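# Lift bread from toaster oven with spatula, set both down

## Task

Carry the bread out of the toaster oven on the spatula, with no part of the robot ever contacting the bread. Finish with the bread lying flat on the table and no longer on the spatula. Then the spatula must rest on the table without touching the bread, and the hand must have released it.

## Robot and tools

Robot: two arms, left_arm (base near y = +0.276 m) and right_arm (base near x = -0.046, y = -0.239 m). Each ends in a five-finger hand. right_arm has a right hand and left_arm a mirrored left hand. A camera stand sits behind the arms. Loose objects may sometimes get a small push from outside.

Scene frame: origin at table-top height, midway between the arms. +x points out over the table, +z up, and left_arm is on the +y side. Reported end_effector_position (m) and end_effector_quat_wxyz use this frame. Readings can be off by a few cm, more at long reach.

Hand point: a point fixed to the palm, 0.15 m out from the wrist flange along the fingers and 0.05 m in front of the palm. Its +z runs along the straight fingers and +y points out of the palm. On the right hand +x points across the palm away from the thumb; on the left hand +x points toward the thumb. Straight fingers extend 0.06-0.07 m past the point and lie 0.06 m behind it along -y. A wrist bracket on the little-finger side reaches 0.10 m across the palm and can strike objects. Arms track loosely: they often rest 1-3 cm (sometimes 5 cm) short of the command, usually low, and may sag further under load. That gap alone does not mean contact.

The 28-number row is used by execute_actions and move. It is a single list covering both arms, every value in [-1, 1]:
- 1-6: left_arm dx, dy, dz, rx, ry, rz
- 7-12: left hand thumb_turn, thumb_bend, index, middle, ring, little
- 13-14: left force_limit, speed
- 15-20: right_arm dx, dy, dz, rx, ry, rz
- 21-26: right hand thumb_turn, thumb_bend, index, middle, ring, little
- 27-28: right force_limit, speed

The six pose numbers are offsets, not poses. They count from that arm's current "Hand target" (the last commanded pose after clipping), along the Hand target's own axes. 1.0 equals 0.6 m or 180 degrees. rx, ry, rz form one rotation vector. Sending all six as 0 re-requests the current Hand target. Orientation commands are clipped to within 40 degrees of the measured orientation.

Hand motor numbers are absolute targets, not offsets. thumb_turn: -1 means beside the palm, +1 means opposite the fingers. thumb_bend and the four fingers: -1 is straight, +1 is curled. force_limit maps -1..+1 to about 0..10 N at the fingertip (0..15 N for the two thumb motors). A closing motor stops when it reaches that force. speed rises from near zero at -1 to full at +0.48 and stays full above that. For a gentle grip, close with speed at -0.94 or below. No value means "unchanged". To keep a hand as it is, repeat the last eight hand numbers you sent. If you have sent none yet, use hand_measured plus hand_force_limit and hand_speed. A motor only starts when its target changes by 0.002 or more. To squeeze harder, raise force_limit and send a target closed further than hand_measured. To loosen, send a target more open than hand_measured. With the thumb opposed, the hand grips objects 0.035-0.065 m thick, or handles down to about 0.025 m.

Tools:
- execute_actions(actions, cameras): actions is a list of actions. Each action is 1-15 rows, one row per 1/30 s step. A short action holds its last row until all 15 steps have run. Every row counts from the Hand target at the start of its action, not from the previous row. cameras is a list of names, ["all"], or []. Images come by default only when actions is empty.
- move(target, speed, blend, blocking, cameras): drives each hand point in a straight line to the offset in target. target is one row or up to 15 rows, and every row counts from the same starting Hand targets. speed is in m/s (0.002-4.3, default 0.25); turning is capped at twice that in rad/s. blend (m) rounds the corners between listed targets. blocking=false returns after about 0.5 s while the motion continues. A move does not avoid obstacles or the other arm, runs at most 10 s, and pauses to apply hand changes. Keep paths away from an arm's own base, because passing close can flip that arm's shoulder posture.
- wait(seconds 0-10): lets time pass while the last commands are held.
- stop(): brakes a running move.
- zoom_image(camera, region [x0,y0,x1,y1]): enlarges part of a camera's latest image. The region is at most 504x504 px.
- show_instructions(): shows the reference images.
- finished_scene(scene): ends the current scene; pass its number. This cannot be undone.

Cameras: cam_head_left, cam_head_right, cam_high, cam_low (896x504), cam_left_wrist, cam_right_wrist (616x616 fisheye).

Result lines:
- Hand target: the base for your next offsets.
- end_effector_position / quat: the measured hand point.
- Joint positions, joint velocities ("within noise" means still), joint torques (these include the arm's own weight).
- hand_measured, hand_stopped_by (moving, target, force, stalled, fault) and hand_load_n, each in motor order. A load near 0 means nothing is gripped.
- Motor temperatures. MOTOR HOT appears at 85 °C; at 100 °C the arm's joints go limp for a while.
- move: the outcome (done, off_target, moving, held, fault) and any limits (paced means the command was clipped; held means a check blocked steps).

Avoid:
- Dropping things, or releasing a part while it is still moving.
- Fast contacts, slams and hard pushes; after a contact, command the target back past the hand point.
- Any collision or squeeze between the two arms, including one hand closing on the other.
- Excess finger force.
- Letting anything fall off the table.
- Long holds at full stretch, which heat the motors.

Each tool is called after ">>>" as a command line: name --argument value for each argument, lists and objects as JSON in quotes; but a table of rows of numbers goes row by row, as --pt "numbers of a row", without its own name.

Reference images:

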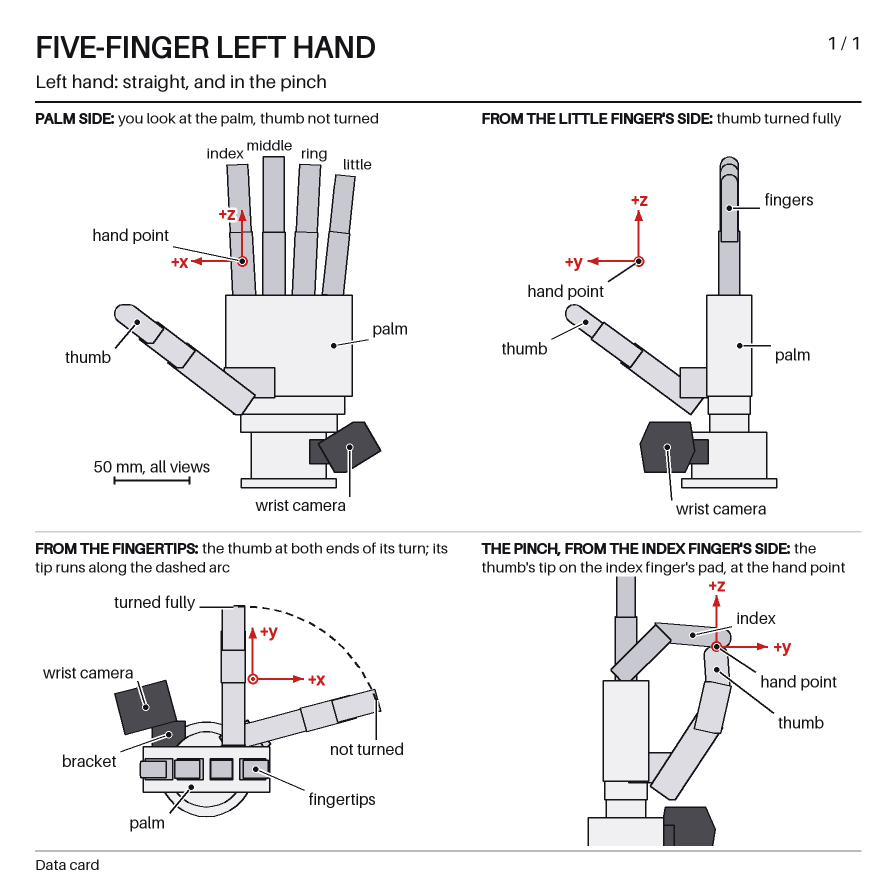

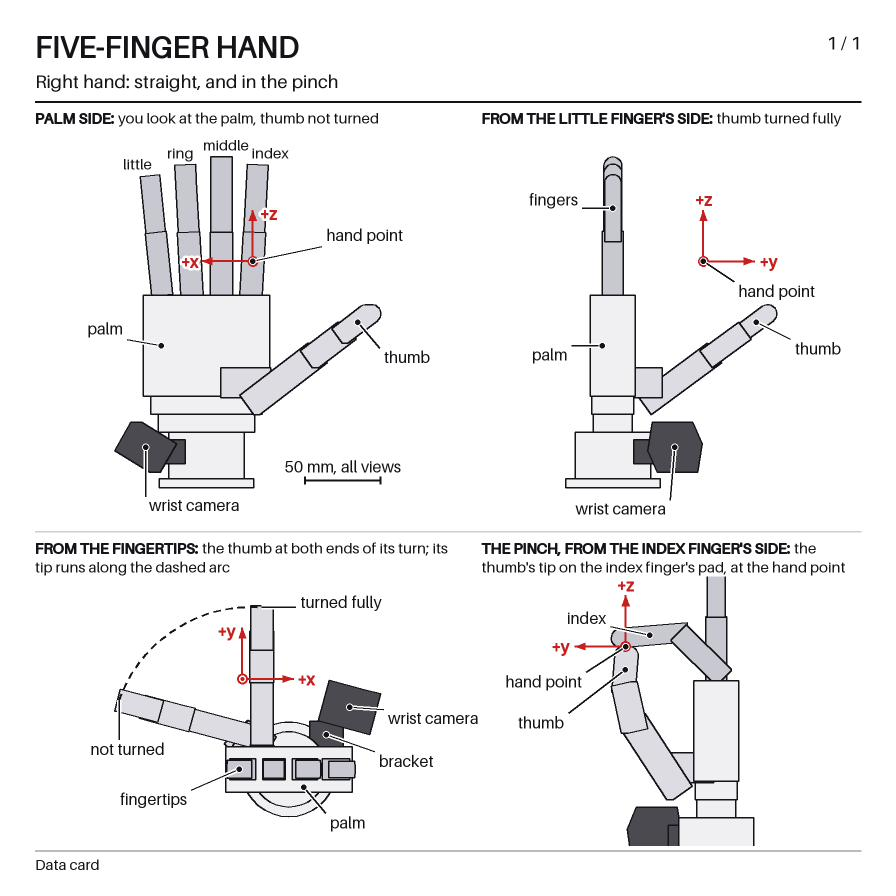

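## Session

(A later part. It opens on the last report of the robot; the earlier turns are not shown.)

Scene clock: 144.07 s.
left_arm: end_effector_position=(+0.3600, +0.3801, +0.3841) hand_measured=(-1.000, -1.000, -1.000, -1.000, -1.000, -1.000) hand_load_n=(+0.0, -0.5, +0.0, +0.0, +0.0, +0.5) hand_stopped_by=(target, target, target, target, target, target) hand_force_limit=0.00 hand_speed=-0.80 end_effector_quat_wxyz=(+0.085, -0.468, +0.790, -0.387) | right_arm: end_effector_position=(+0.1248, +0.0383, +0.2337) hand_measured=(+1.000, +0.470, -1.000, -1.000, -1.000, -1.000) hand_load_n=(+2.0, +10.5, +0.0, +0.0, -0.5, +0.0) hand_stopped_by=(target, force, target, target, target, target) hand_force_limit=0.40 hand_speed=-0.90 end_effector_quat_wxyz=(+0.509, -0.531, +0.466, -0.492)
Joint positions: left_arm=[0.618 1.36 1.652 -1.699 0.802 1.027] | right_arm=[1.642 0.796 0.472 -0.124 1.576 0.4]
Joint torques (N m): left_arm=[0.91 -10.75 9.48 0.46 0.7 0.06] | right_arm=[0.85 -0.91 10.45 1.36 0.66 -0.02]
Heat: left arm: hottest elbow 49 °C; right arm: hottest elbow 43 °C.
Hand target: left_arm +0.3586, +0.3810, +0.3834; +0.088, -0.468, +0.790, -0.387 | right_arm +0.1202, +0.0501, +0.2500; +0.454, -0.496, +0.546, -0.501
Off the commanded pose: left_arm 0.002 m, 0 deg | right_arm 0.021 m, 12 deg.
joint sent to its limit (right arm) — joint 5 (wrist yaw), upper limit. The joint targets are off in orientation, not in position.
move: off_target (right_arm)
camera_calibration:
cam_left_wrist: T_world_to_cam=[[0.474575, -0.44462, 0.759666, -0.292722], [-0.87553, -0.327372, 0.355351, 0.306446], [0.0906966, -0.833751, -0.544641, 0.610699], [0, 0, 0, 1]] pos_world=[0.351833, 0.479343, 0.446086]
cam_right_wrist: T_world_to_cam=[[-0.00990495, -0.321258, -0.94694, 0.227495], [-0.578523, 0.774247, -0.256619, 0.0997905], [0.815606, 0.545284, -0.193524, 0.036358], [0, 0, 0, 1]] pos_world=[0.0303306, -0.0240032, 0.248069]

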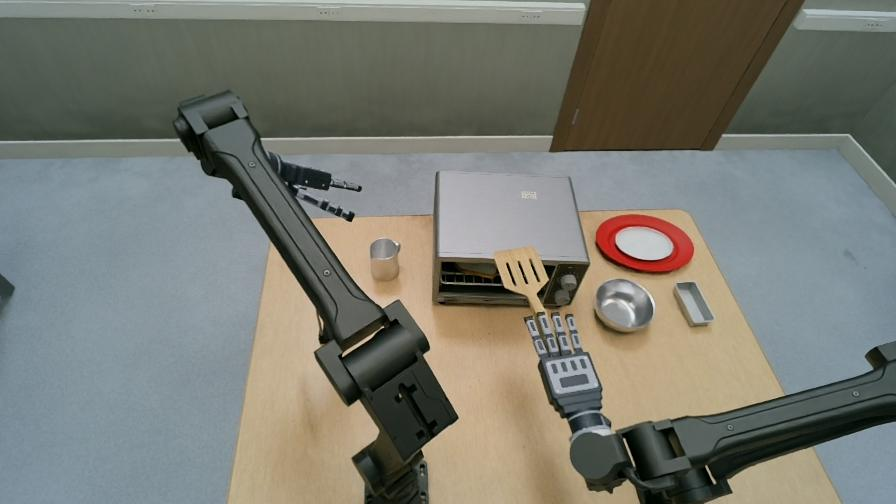

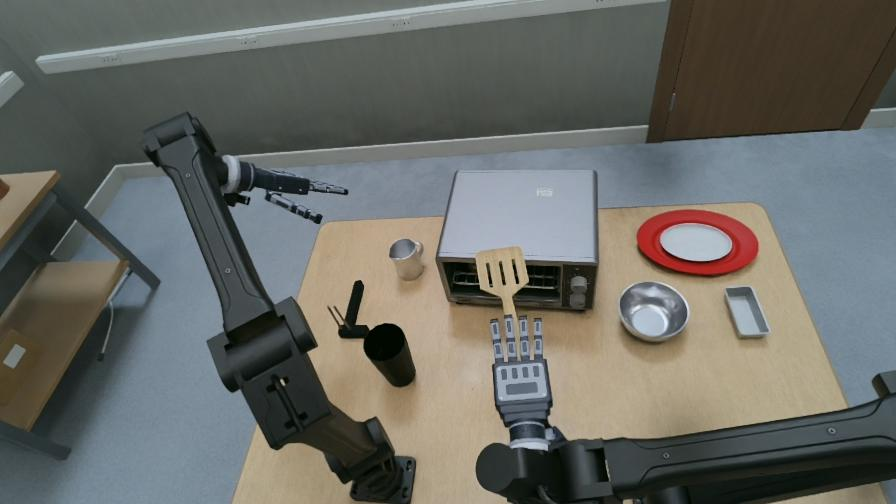

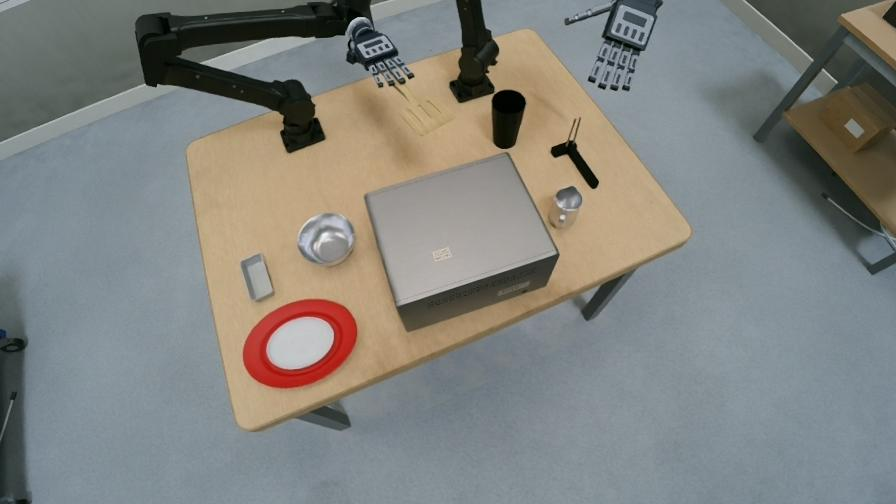

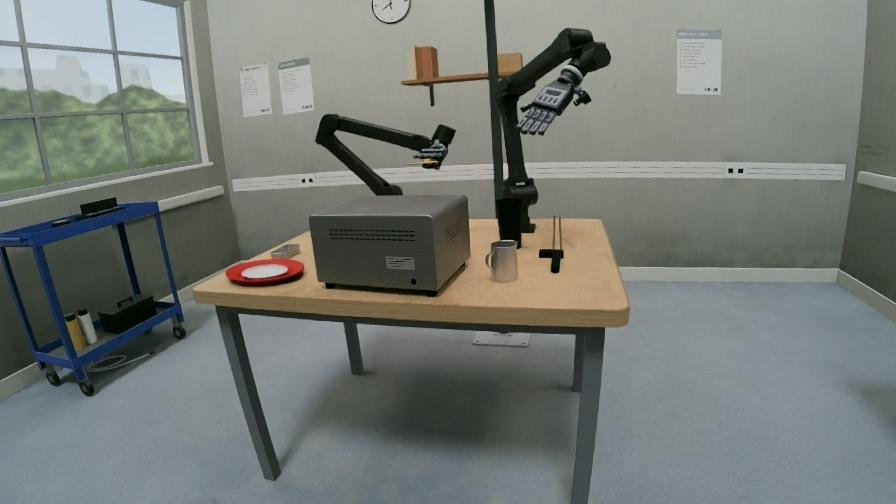

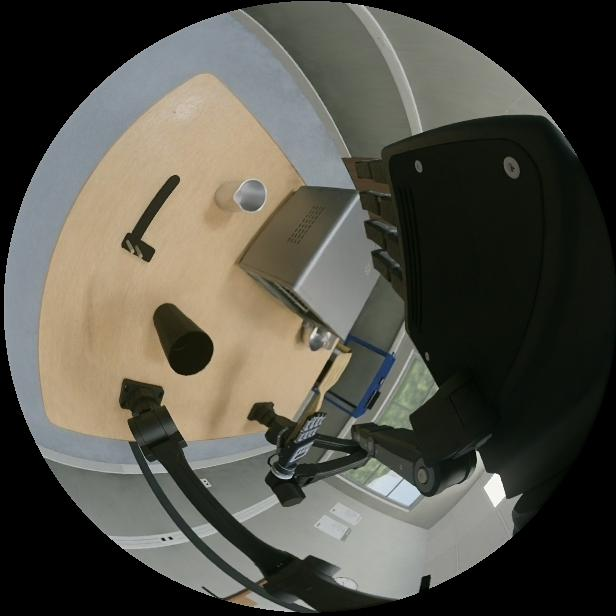

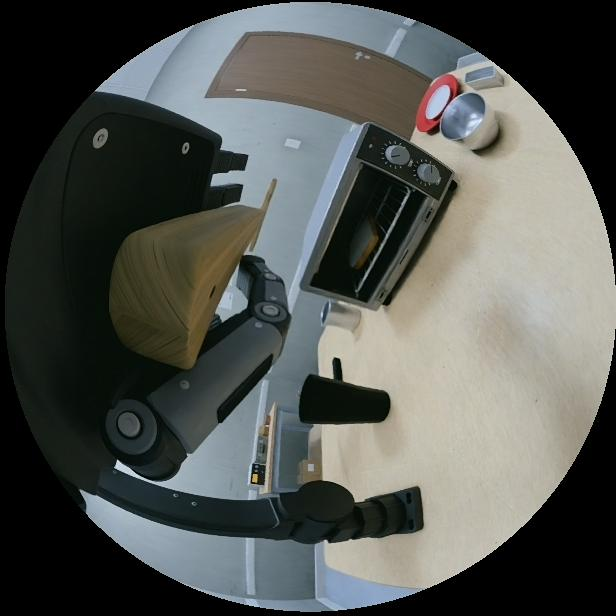

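>>> move --target '[0,0,0,0,0,0,-1,-1,-1,-1,-1,-1,0,-0.8,-0.0068,0.1778,0.0737,-0.0444,-0.0416,-0.0062,1,0.8,-1,-1,-1,-1,0.4,-0.9]' --speed 0.1 --cameras '["all"]'

>>> zoom_image --camera "cam_head_left" --region '[430, 230, 610, 420]'

>>> zoom_image --camera "cam_head_right" --region '[430, 230, 610, 420]'

>>> zoom_image --camera "cam_right_wrist" --region '[200, 100, 500, 400]'

Scene clock: 147.83 s.
left_arm: end_effector_position=(+0.3600, +0.3801, +0.3841) hand_measured=(-1.000, -1.000, -1.000, -1.000, -1.000, -1.000) hand_load_n=(-0.5, +0.0, +0.0, +0.0, +0.0, +0.0) hand_stopped_by=(target, target, target, target, target, target) hand_force_limit=0.00 hand_speed=-0.80 end_effector_quat_wxyz=(+0.085, -0.468, +0.790, -0.387) | right_arm: end_effector_position=(+0.1504, +0.0354, +0.1227) hand_measured=(+1.000, +0.470, -1.000, -1.000, -1.000, -1.000) hand_load_n=(+2.5, +10.0, +0.0, +0.0, +0.0, +0.0) hand_stopped_by=(target, force, target, target, target, target) hand_force_limit=0.40 hand_speed=-0.90 end_effector_quat_wxyz=(-0.439, +0.577, -0.531, +0.438)
Joint positions: left_arm=[0.618 1.36 1.652 -1.699 0.802 1.027] | right_arm=[1.458 0.999 0.465 -0.512 1.301 0.989]
Joint torques (N m): left_arm=[0.91 -10.52 9.48 0.46 0.7 0.06] | right_arm=[-0.91 -2.61 10.96 -0.05 1.04 0.05]
Heat: left arm: hottest elbow 49 °C; right arm: hottest elbow 43 °C.
Hand target: left_arm +0.3586, +0.3810, +0.3834; +0.088, -0.468, +0.790, -0.387 | right_arm +0.1552, +0.0508, +0.1399; -0.448, +0.563, -0.544, +0.432
Off the commanded pose: left_arm 0.002 m, 0 deg | right_arm 0.024 m, 2 deg.
move: off_target (right_arm)
camera_calibration:
cam_left_wrist: T_world_to_cam=[[0.474575, -0.44462, 0.759666, -0.292722], [-0.87553, -0.327372, 0.355351, 0.306446], [0.0906966, -0.833751, -0.544641, 0.610699], [0, 0, 0, 1]] pos_world=[0.351833, 0.479343, 0.446086]
cam_right_wrist: T_world_to_cam=[[-0.243284, -0.323238, -0.914511, 0.152935], [-0.591005, 0.797005, -0.124483, 0.0731996], [0.769108, 0.510195, -0.384934, 0.0273322], [0, 0, 0, 1]] pos_world=[0.0594463, -0.022851, 0.159493]

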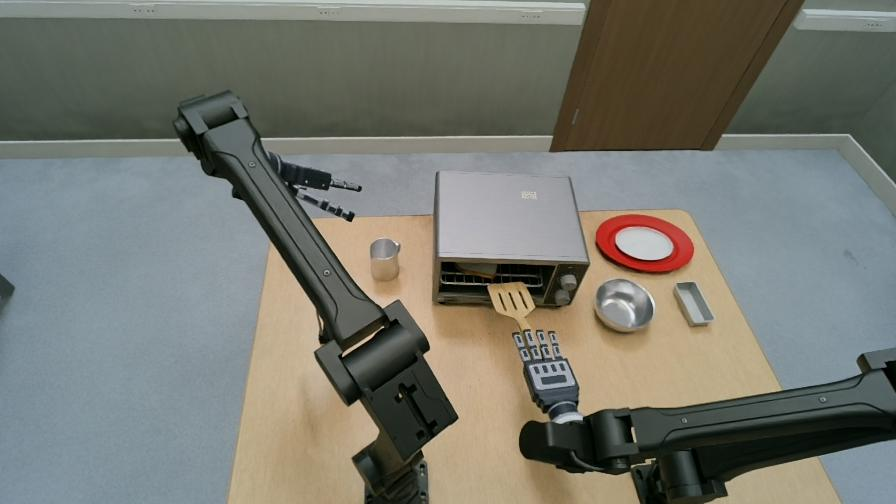

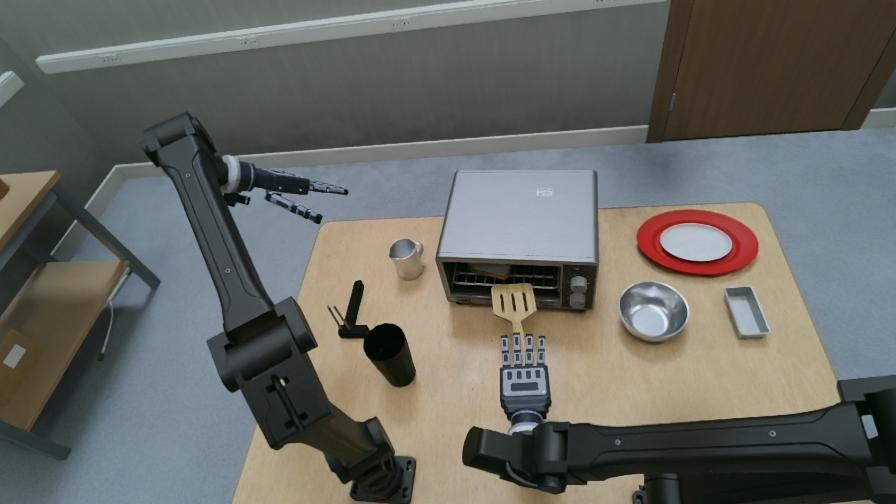

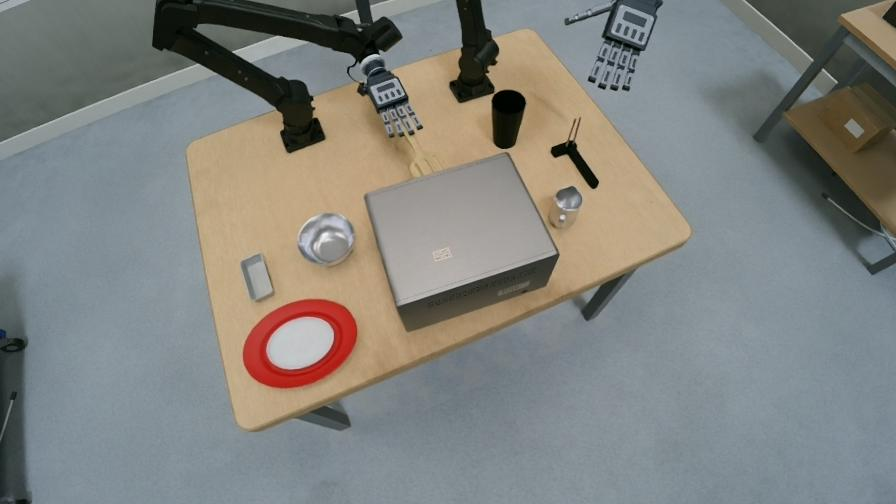

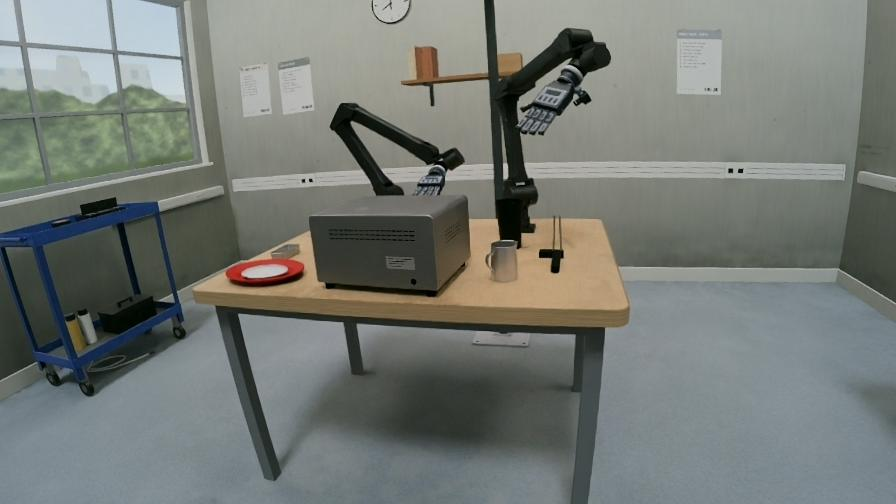

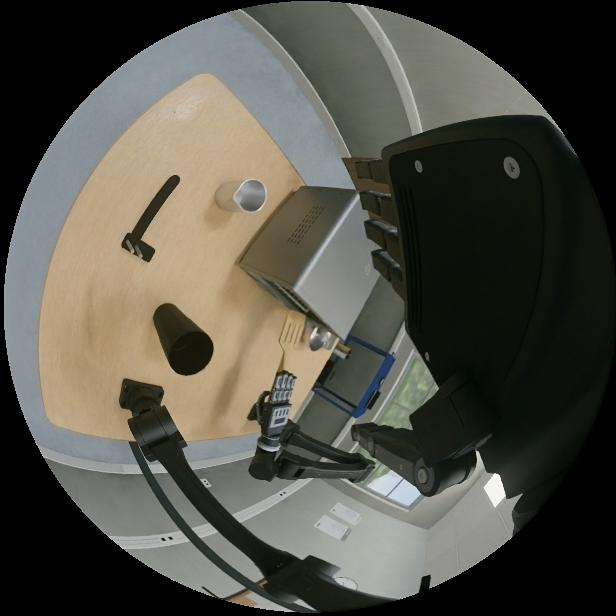

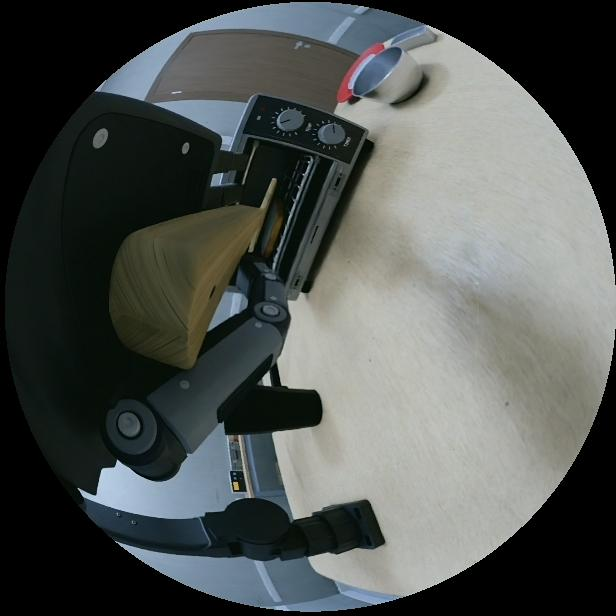

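Scaled by 2.653 from the camera's 896x504 image, which has a finer 1280x720 frame.

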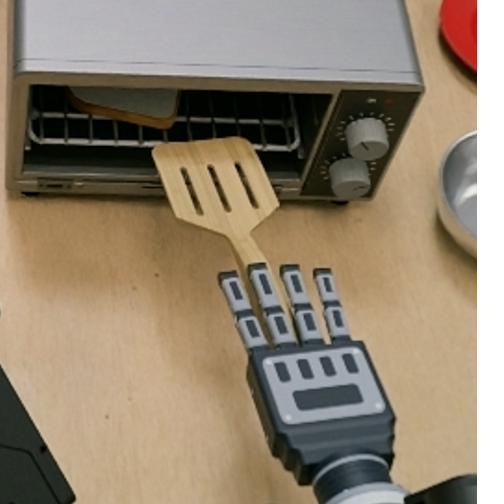

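Scaled by 2.653 from the camera's 896x504 image, which has a finer 1280x720 frame.

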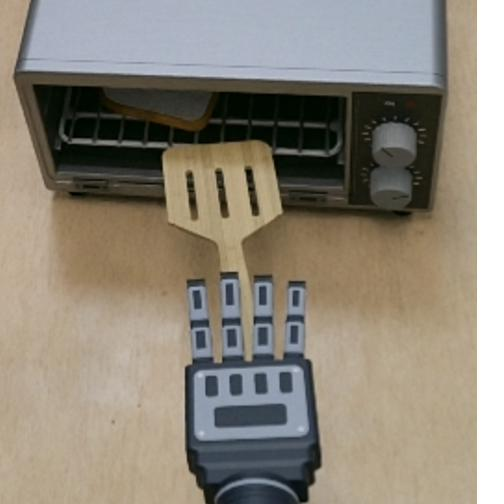

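Scaled by 1.680 from the camera's 616x616 image, which has a finer 880x880 frame.

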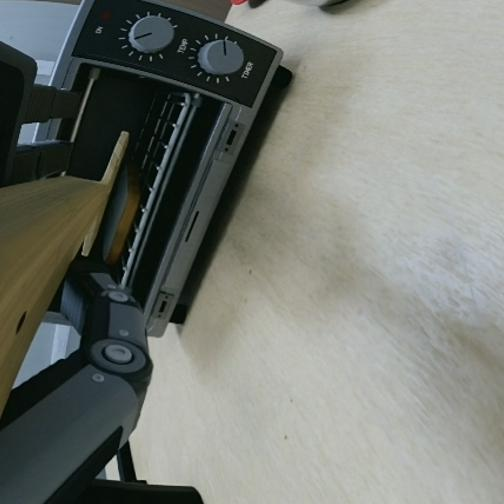

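>>> move --target '[0,0,0,0,0,0,-1,-1,-1,-1,-1,-1,0,-0.8,-0.0544,0.041,0.0302,0,0,0,1,0.8,-1,-1,-1,-1,0.4,-0.9]' --speed 0.06 --cameras '["cam_head_left","cam_head_right","cam_right_wrist"]'

>>> zoom_image --camera "cam_head_left" --region '[430, 230, 610, 420]'

>>> zoom_image --camera "cam_right_wrist" --region '[200, 100, 400, 320]'

Scene clock: 151.07 s.
left_arm: end_effector_position=(+0.3600, +0.3801, +0.3841) hand_measured=(-1.000, -1.000, -1.000, -1.000, -1.000, -1.000) hand_load_n=(-0.5, +0.0, +0.0, +0.0, +0.0, +0.0) hand_stopped_by=(target, target, target, target, target, target) hand_force_limit=0.00 hand_speed=-0.80 end_effector_quat_wxyz=(+0.085, -0.468, +0.790, -0.387) | right_arm: end_effector_position=(+0.1595, +0.0665, +0.0978) hand_measured=(+1.000, +0.470, -1.000, -1.000, -1.000, -1.000) hand_load_n=(+2.5, +10.5, +0.0, +0.0, +0.0, +0.0) hand_stopped_by=(target, force, target, target, target, target) hand_force_limit=0.40 hand_speed=-0.90 end_effector_quat_wxyz=(-0.438, +0.574, -0.536, +0.438)
Joint positions: left_arm=[0.618 1.36 1.652 -1.699 0.802 1.027] | right_arm=[1.436 1.169 0.488 -0.325 1.291 0.953]
Joint torques (N m): left_arm=[1.08 -10.46 9.48 0.46 0.71 0.05] | right_arm=[-1.2 -4.37 9.72 1.16 0.94 -0.22]
Heat: left arm: hottest elbow 49 °C; right arm: hottest elbow 43 °C.
Hand target: left_arm +0.3586, +0.3810, +0.3834; +0.088, -0.468, +0.790, -0.387 | right_arm +0.1662, +0.0840, +0.1120; -0.448, +0.563, -0.544, +0.432
Off the commanded pose: left_arm 0.002 m, 0 deg | right_arm 0.023 m, 2 deg.
move: off_target (right_arm)
camera_calibration:
cam_right_wrist: T_world_to_cam=[[-0.248789, -0.315692, -0.915665, 0.142898], [-0.584585, 0.802718, -0.117918, 0.0486035], [0.772246, 0.505948, -0.384256, -0.00542265], [0, 0, 0, 1]] pos_world=[0.068152, 0.0088405, 0.134494]
Images, in order (width x height): cam_head_left 896x504, cam_head_right 896x504, cam_right_wrist 616x616.

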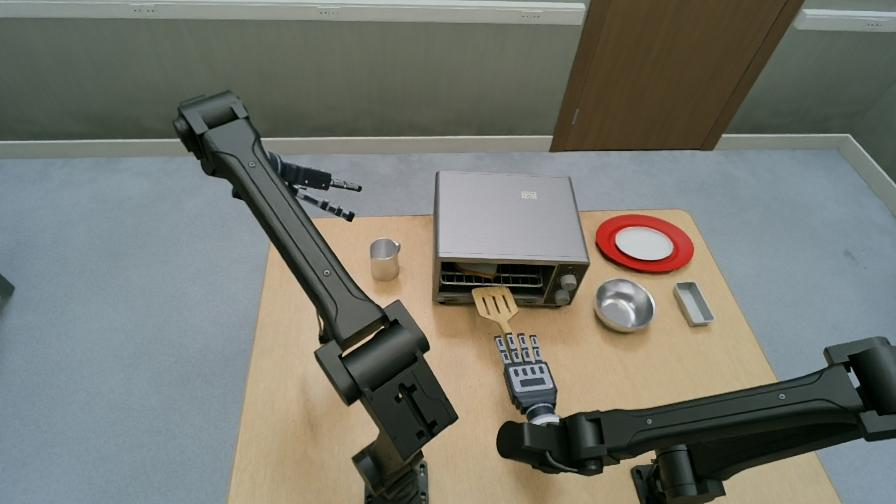

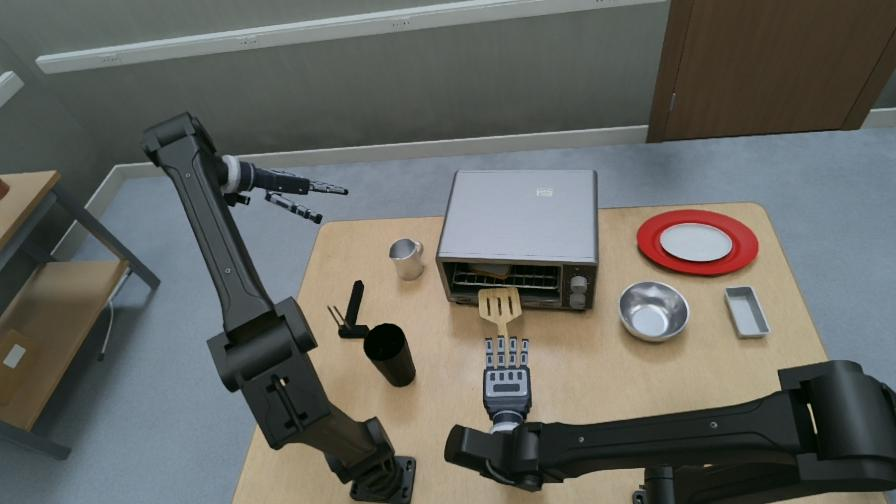

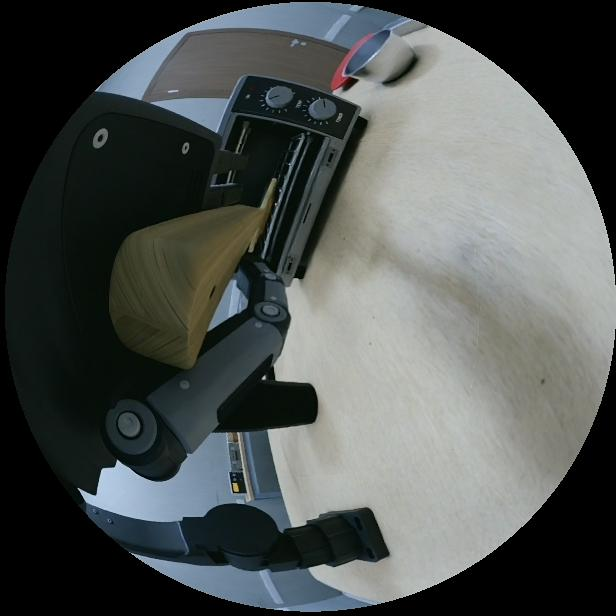

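Scaled by 2.653 from the camera's 896x504 image, which has a finer 1280x720 frame.

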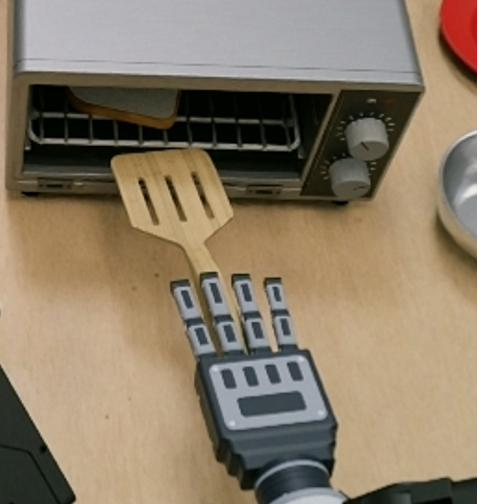

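Scaled by 2.291 from the camera's 616x616 image, which has a finer 880x880 frame.

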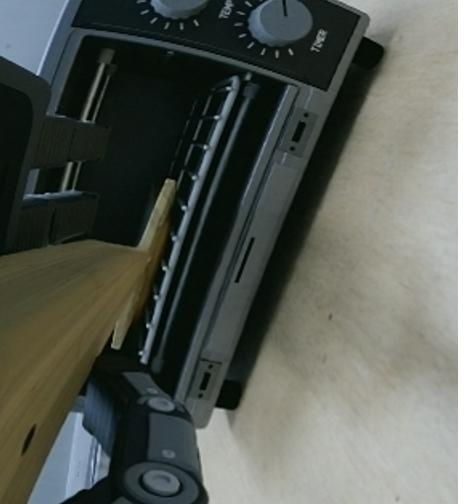

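>>> move --target '[0,0,0,0,0,0,-1,-1,-1,-1,-1,-1,0,-0.8,-0.0057,0.0095,0.0555,0,0,0,1,0.8,-1,-1,-1,-1,0.4,-0.9]' --speed 0.04 --cameras '["cam_head_left","cam_head_right","cam_right_wrist"]'

>>> zoom_image --camera "cam_head_left" --region '[430, 230, 550, 350]'

>>> zoom_image --camera "cam_right_wrist" --region '[200, 100, 360, 300]'

Scene clock: 153.17 s.
left_arm: end_effector_position=(+0.3600, +0.3801, +0.3841) hand_measured=(-1.000, -1.000, -1.000, -1.000, -1.000, -1.000) hand_load_n=(+0.0, -0.5, +0.0, +0.0, +0.0, +0.0) hand_stopped_by=(target, target, target, target, target, target) hand_force_limit=0.00 hand_speed=-0.80 end_effector_quat_wxyz=(+0.085, -0.468, +0.790, -0.387) | right_arm: end_effector_position=(+0.1929, +0.0881, +0.1003) hand_measured=(+1.000, +0.470, -1.000, -1.000, -1.000, -1.000) hand_load_n=(+2.5, +10.5, +0.0, +0.0, +0.0, +0.0) hand_stopped_by=(target, force, target, target, target, target) hand_force_limit=0.40 hand_speed=-0.90 end_effector_quat_wxyz=(-0.450, +0.565, -0.543, +0.428)
Joint positions: left_arm=[0.618 1.36 1.652 -1.699 0.802 1.027] | right_arm=[1.332 1.228 0.488 0.011 1.221 0.704]
Joint torques (N m): left_arm=[1.08 -10.52 9.44 0.47 0.7 0.05] | right_arm=[-1.03 -4.48 6.48 1.66 0.71 -0.22]
Heat: left arm: hottest elbow 49 °C; right arm: hottest elbow 43 °C.
Hand target: left_arm +0.3586, +0.3810, +0.3834; +0.088, -0.468, +0.790, -0.387 | right_arm +0.1972, +0.0885, +0.0990; -0.448, +0.563, -0.544, +0.432
Off the commanded pose: left_arm 0.002 m, 0 deg | right_arm 0.004 m, 0 deg.
move: done
camera_calibration:
cam_right_wrist: T_world_to_cam=[[-0.245395, -0.280018, -0.928101, 0.157727], [-0.583595, 0.807129, -0.0892138, 0.0476661], [0.774079, 0.519742, -0.361482, -0.0451248], [0, 0, 0, 1]] pos_world=[0.101453, 0.0291469, 0.134328]
Images, in order (width x height): cam_head_left 896x504, cam_head_right 896x504, cam_right_wrist 616x616.

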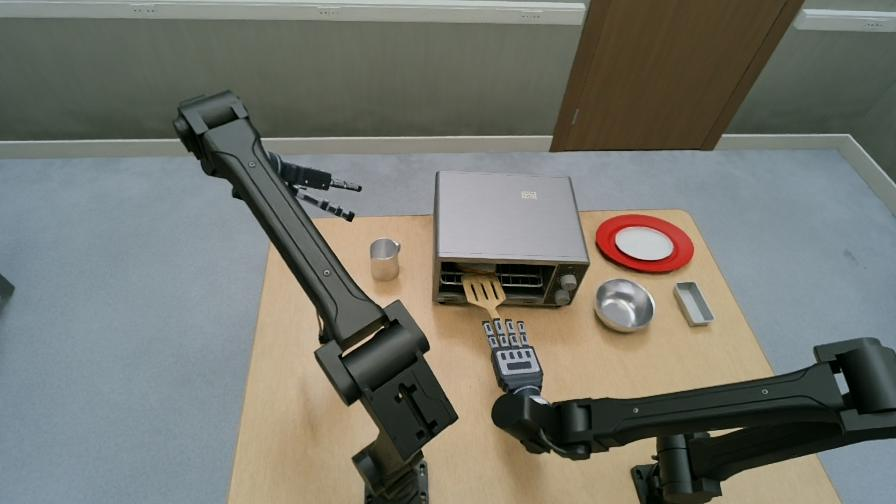

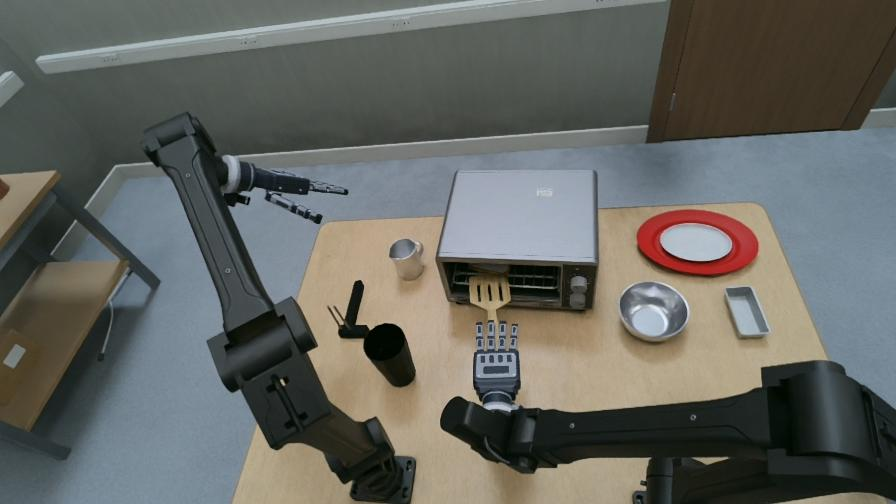

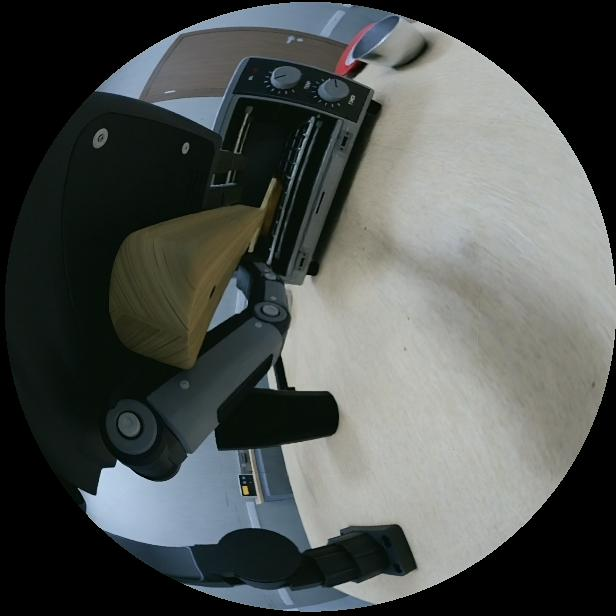

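Scaled by 4.200 from the camera's 896x504 image, which has a finer 1280x720 frame.

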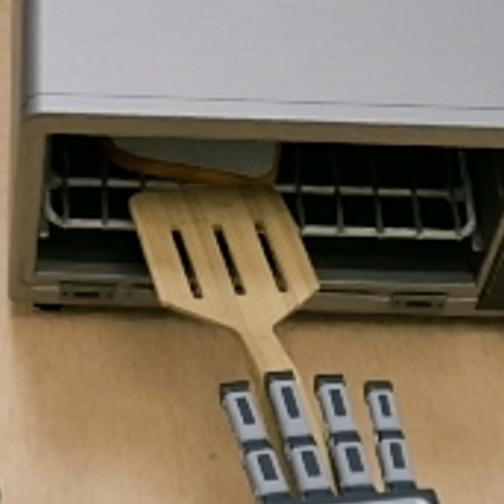

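Scaled by 2.520 from the camera's 616x616 image, which has a finer 880x880 frame.

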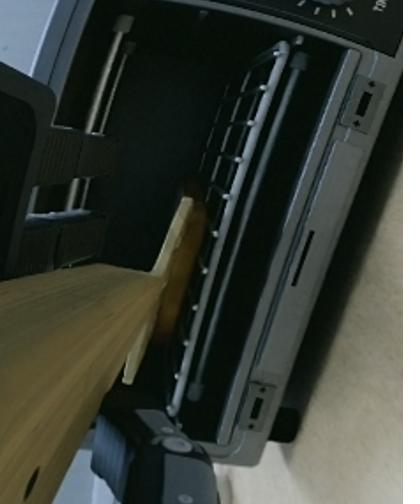

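>>> move --pt "0 0 0 0 0 0 -1 -1 -1 -1 -1 -1 0 -0.8 -0.0008 0.0049 -0.0211 0 0 0 1 0.8 -1 -1 -1 -1 0.4 -0.9" --pt "0 0 0 0 0 0 -1 -1 -1 -1 -1 -1 0 -0.8 -0.0008 0.0325 -0.0147 0 0 0 1 0.8 -1 -1 -1 -1 0.4 -0.9" --speed 0.03 --blend '[0.003,0]' --cameras '["cam_head_left","cam_head_right","cam_right_wrist"]'

>>> zoom_image --camera "cam_head_left" --region '[430, 230, 550, 350]'

>>> zoom_image --camera "cam_right_wrist" --region '[200, 100, 360, 300]'

Scene clock: 155.13 s.
left_arm: end_effector_position=(+0.3600, +0.3801, +0.3841) hand_measured=(-1.000, -1.000, -1.000, -1.000, -1.000, -1.000) hand_load_n=(+0.0, +0.0, +0.0, +0.0, +0.0, +0.0) hand_stopped_by=(target, target, target, target, target, target) hand_force_limit=0.00 hand_speed=-0.80 end_effector_quat_wxyz=(+0.085, -0.468, +0.790, -0.387) | right_arm: end_effector_position=(+0.1874, +0.0847, +0.0863) hand_measured=(+1.000, +0.470, -1.000, -1.000, -1.000, -1.000) hand_load_n=(+2.0, +10.0, -0.5, +0.5, +0.0, +0.0) hand_stopped_by=(target, force, target, target, target, target) hand_force_limit=0.40 hand_speed=-0.90 end_effector_quat_wxyz=(-0.443, +0.564, -0.543, +0.437)
Joint positions: left_arm=[0.618 1.36 1.652 -1.699 0.802 1.027] | right_arm=[1.354 1.267 0.482 -0.017 1.252 0.763]
Joint torques (N m): left_arm=[1.08 -10.58 9.51 0.44 0.71 0.06] | right_arm=[1.08 -5.07 5.63 1.36 0.76 0.06]
Heat: left arm: hottest elbow 49 °C; right arm: hottest elbow 42 °C.
Hand target: left_arm +0.3586, +0.3810, +0.3834; +0.088, -0.468, +0.790, -0.387 | right_arm +0.1843, +0.0883, +0.0818; -0.448, +0.563, -0.544, +0.432
Off the commanded pose: left_arm 0.002 m, 0 deg | right_arm 0.007 m, 1 deg.
move: done
camera_calibration:
cam_right_wrist: T_world_to_cam=[[-0.246089, -0.292739, -0.923983, 0.143277], [-0.572101, 0.813391, -0.10533, 0.0446037], [0.782394, 0.502691, -0.367643, -0.043696], [0, 0, 0, 1]] pos_world=[0.0949641, 0.0276279, 0.121019]
Images, in order (width x height): cam_head_left 896x504, cam_head_right 896x504, cam_right_wrist 616x616.

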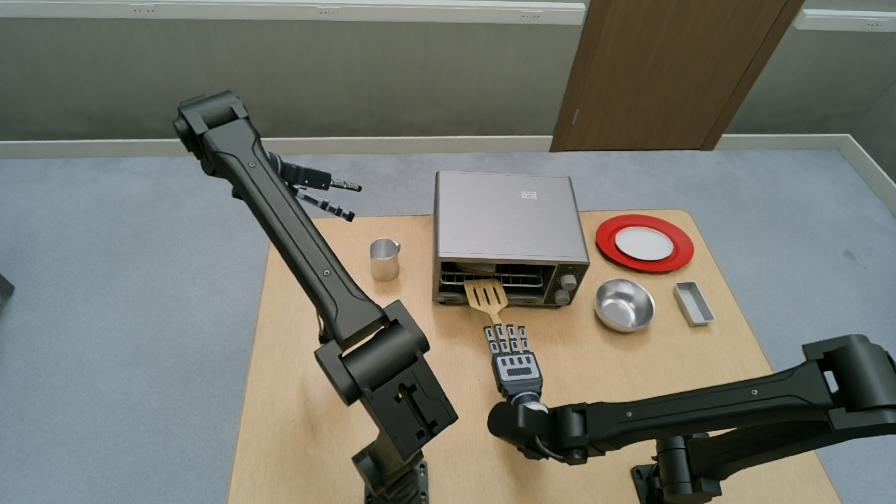

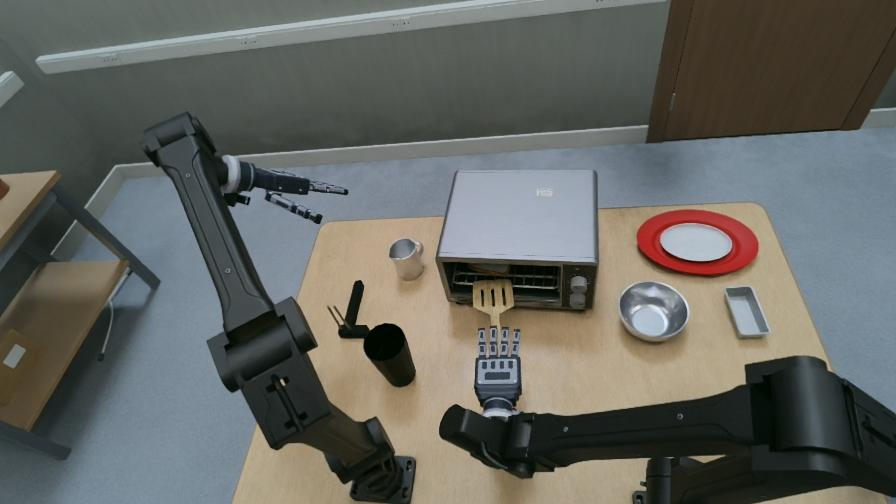

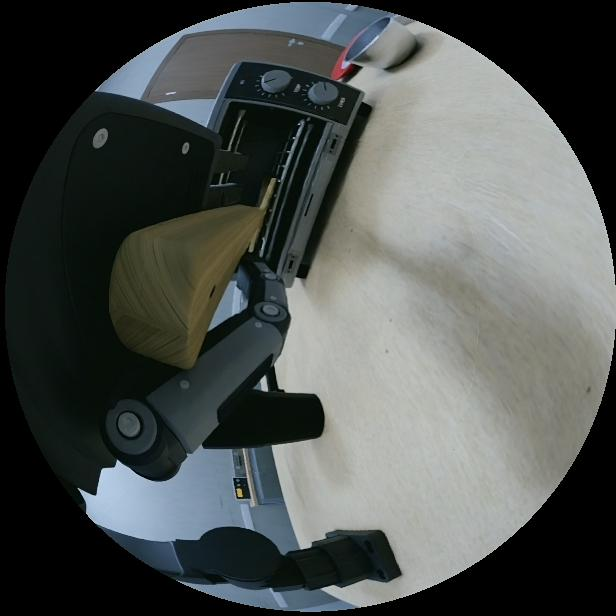

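Scaled by 4.200 from the camera's 896x504 image, which has a finer 1280x720 frame.

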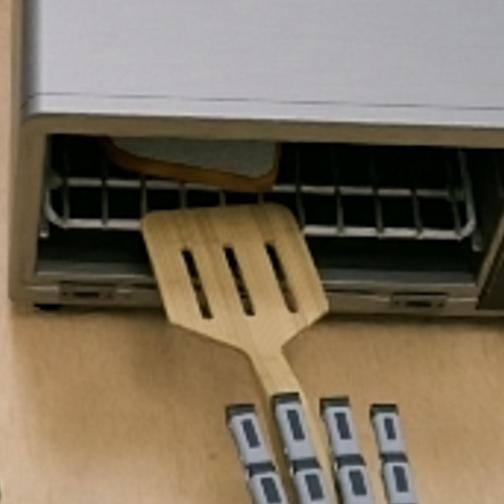

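Scaled by 2.520 from the camera's 616x616 image, which has a finer 880x880 frame.

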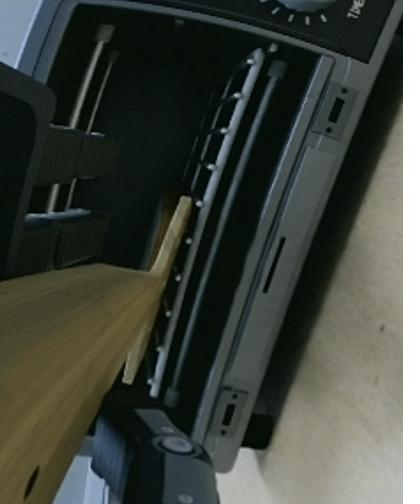

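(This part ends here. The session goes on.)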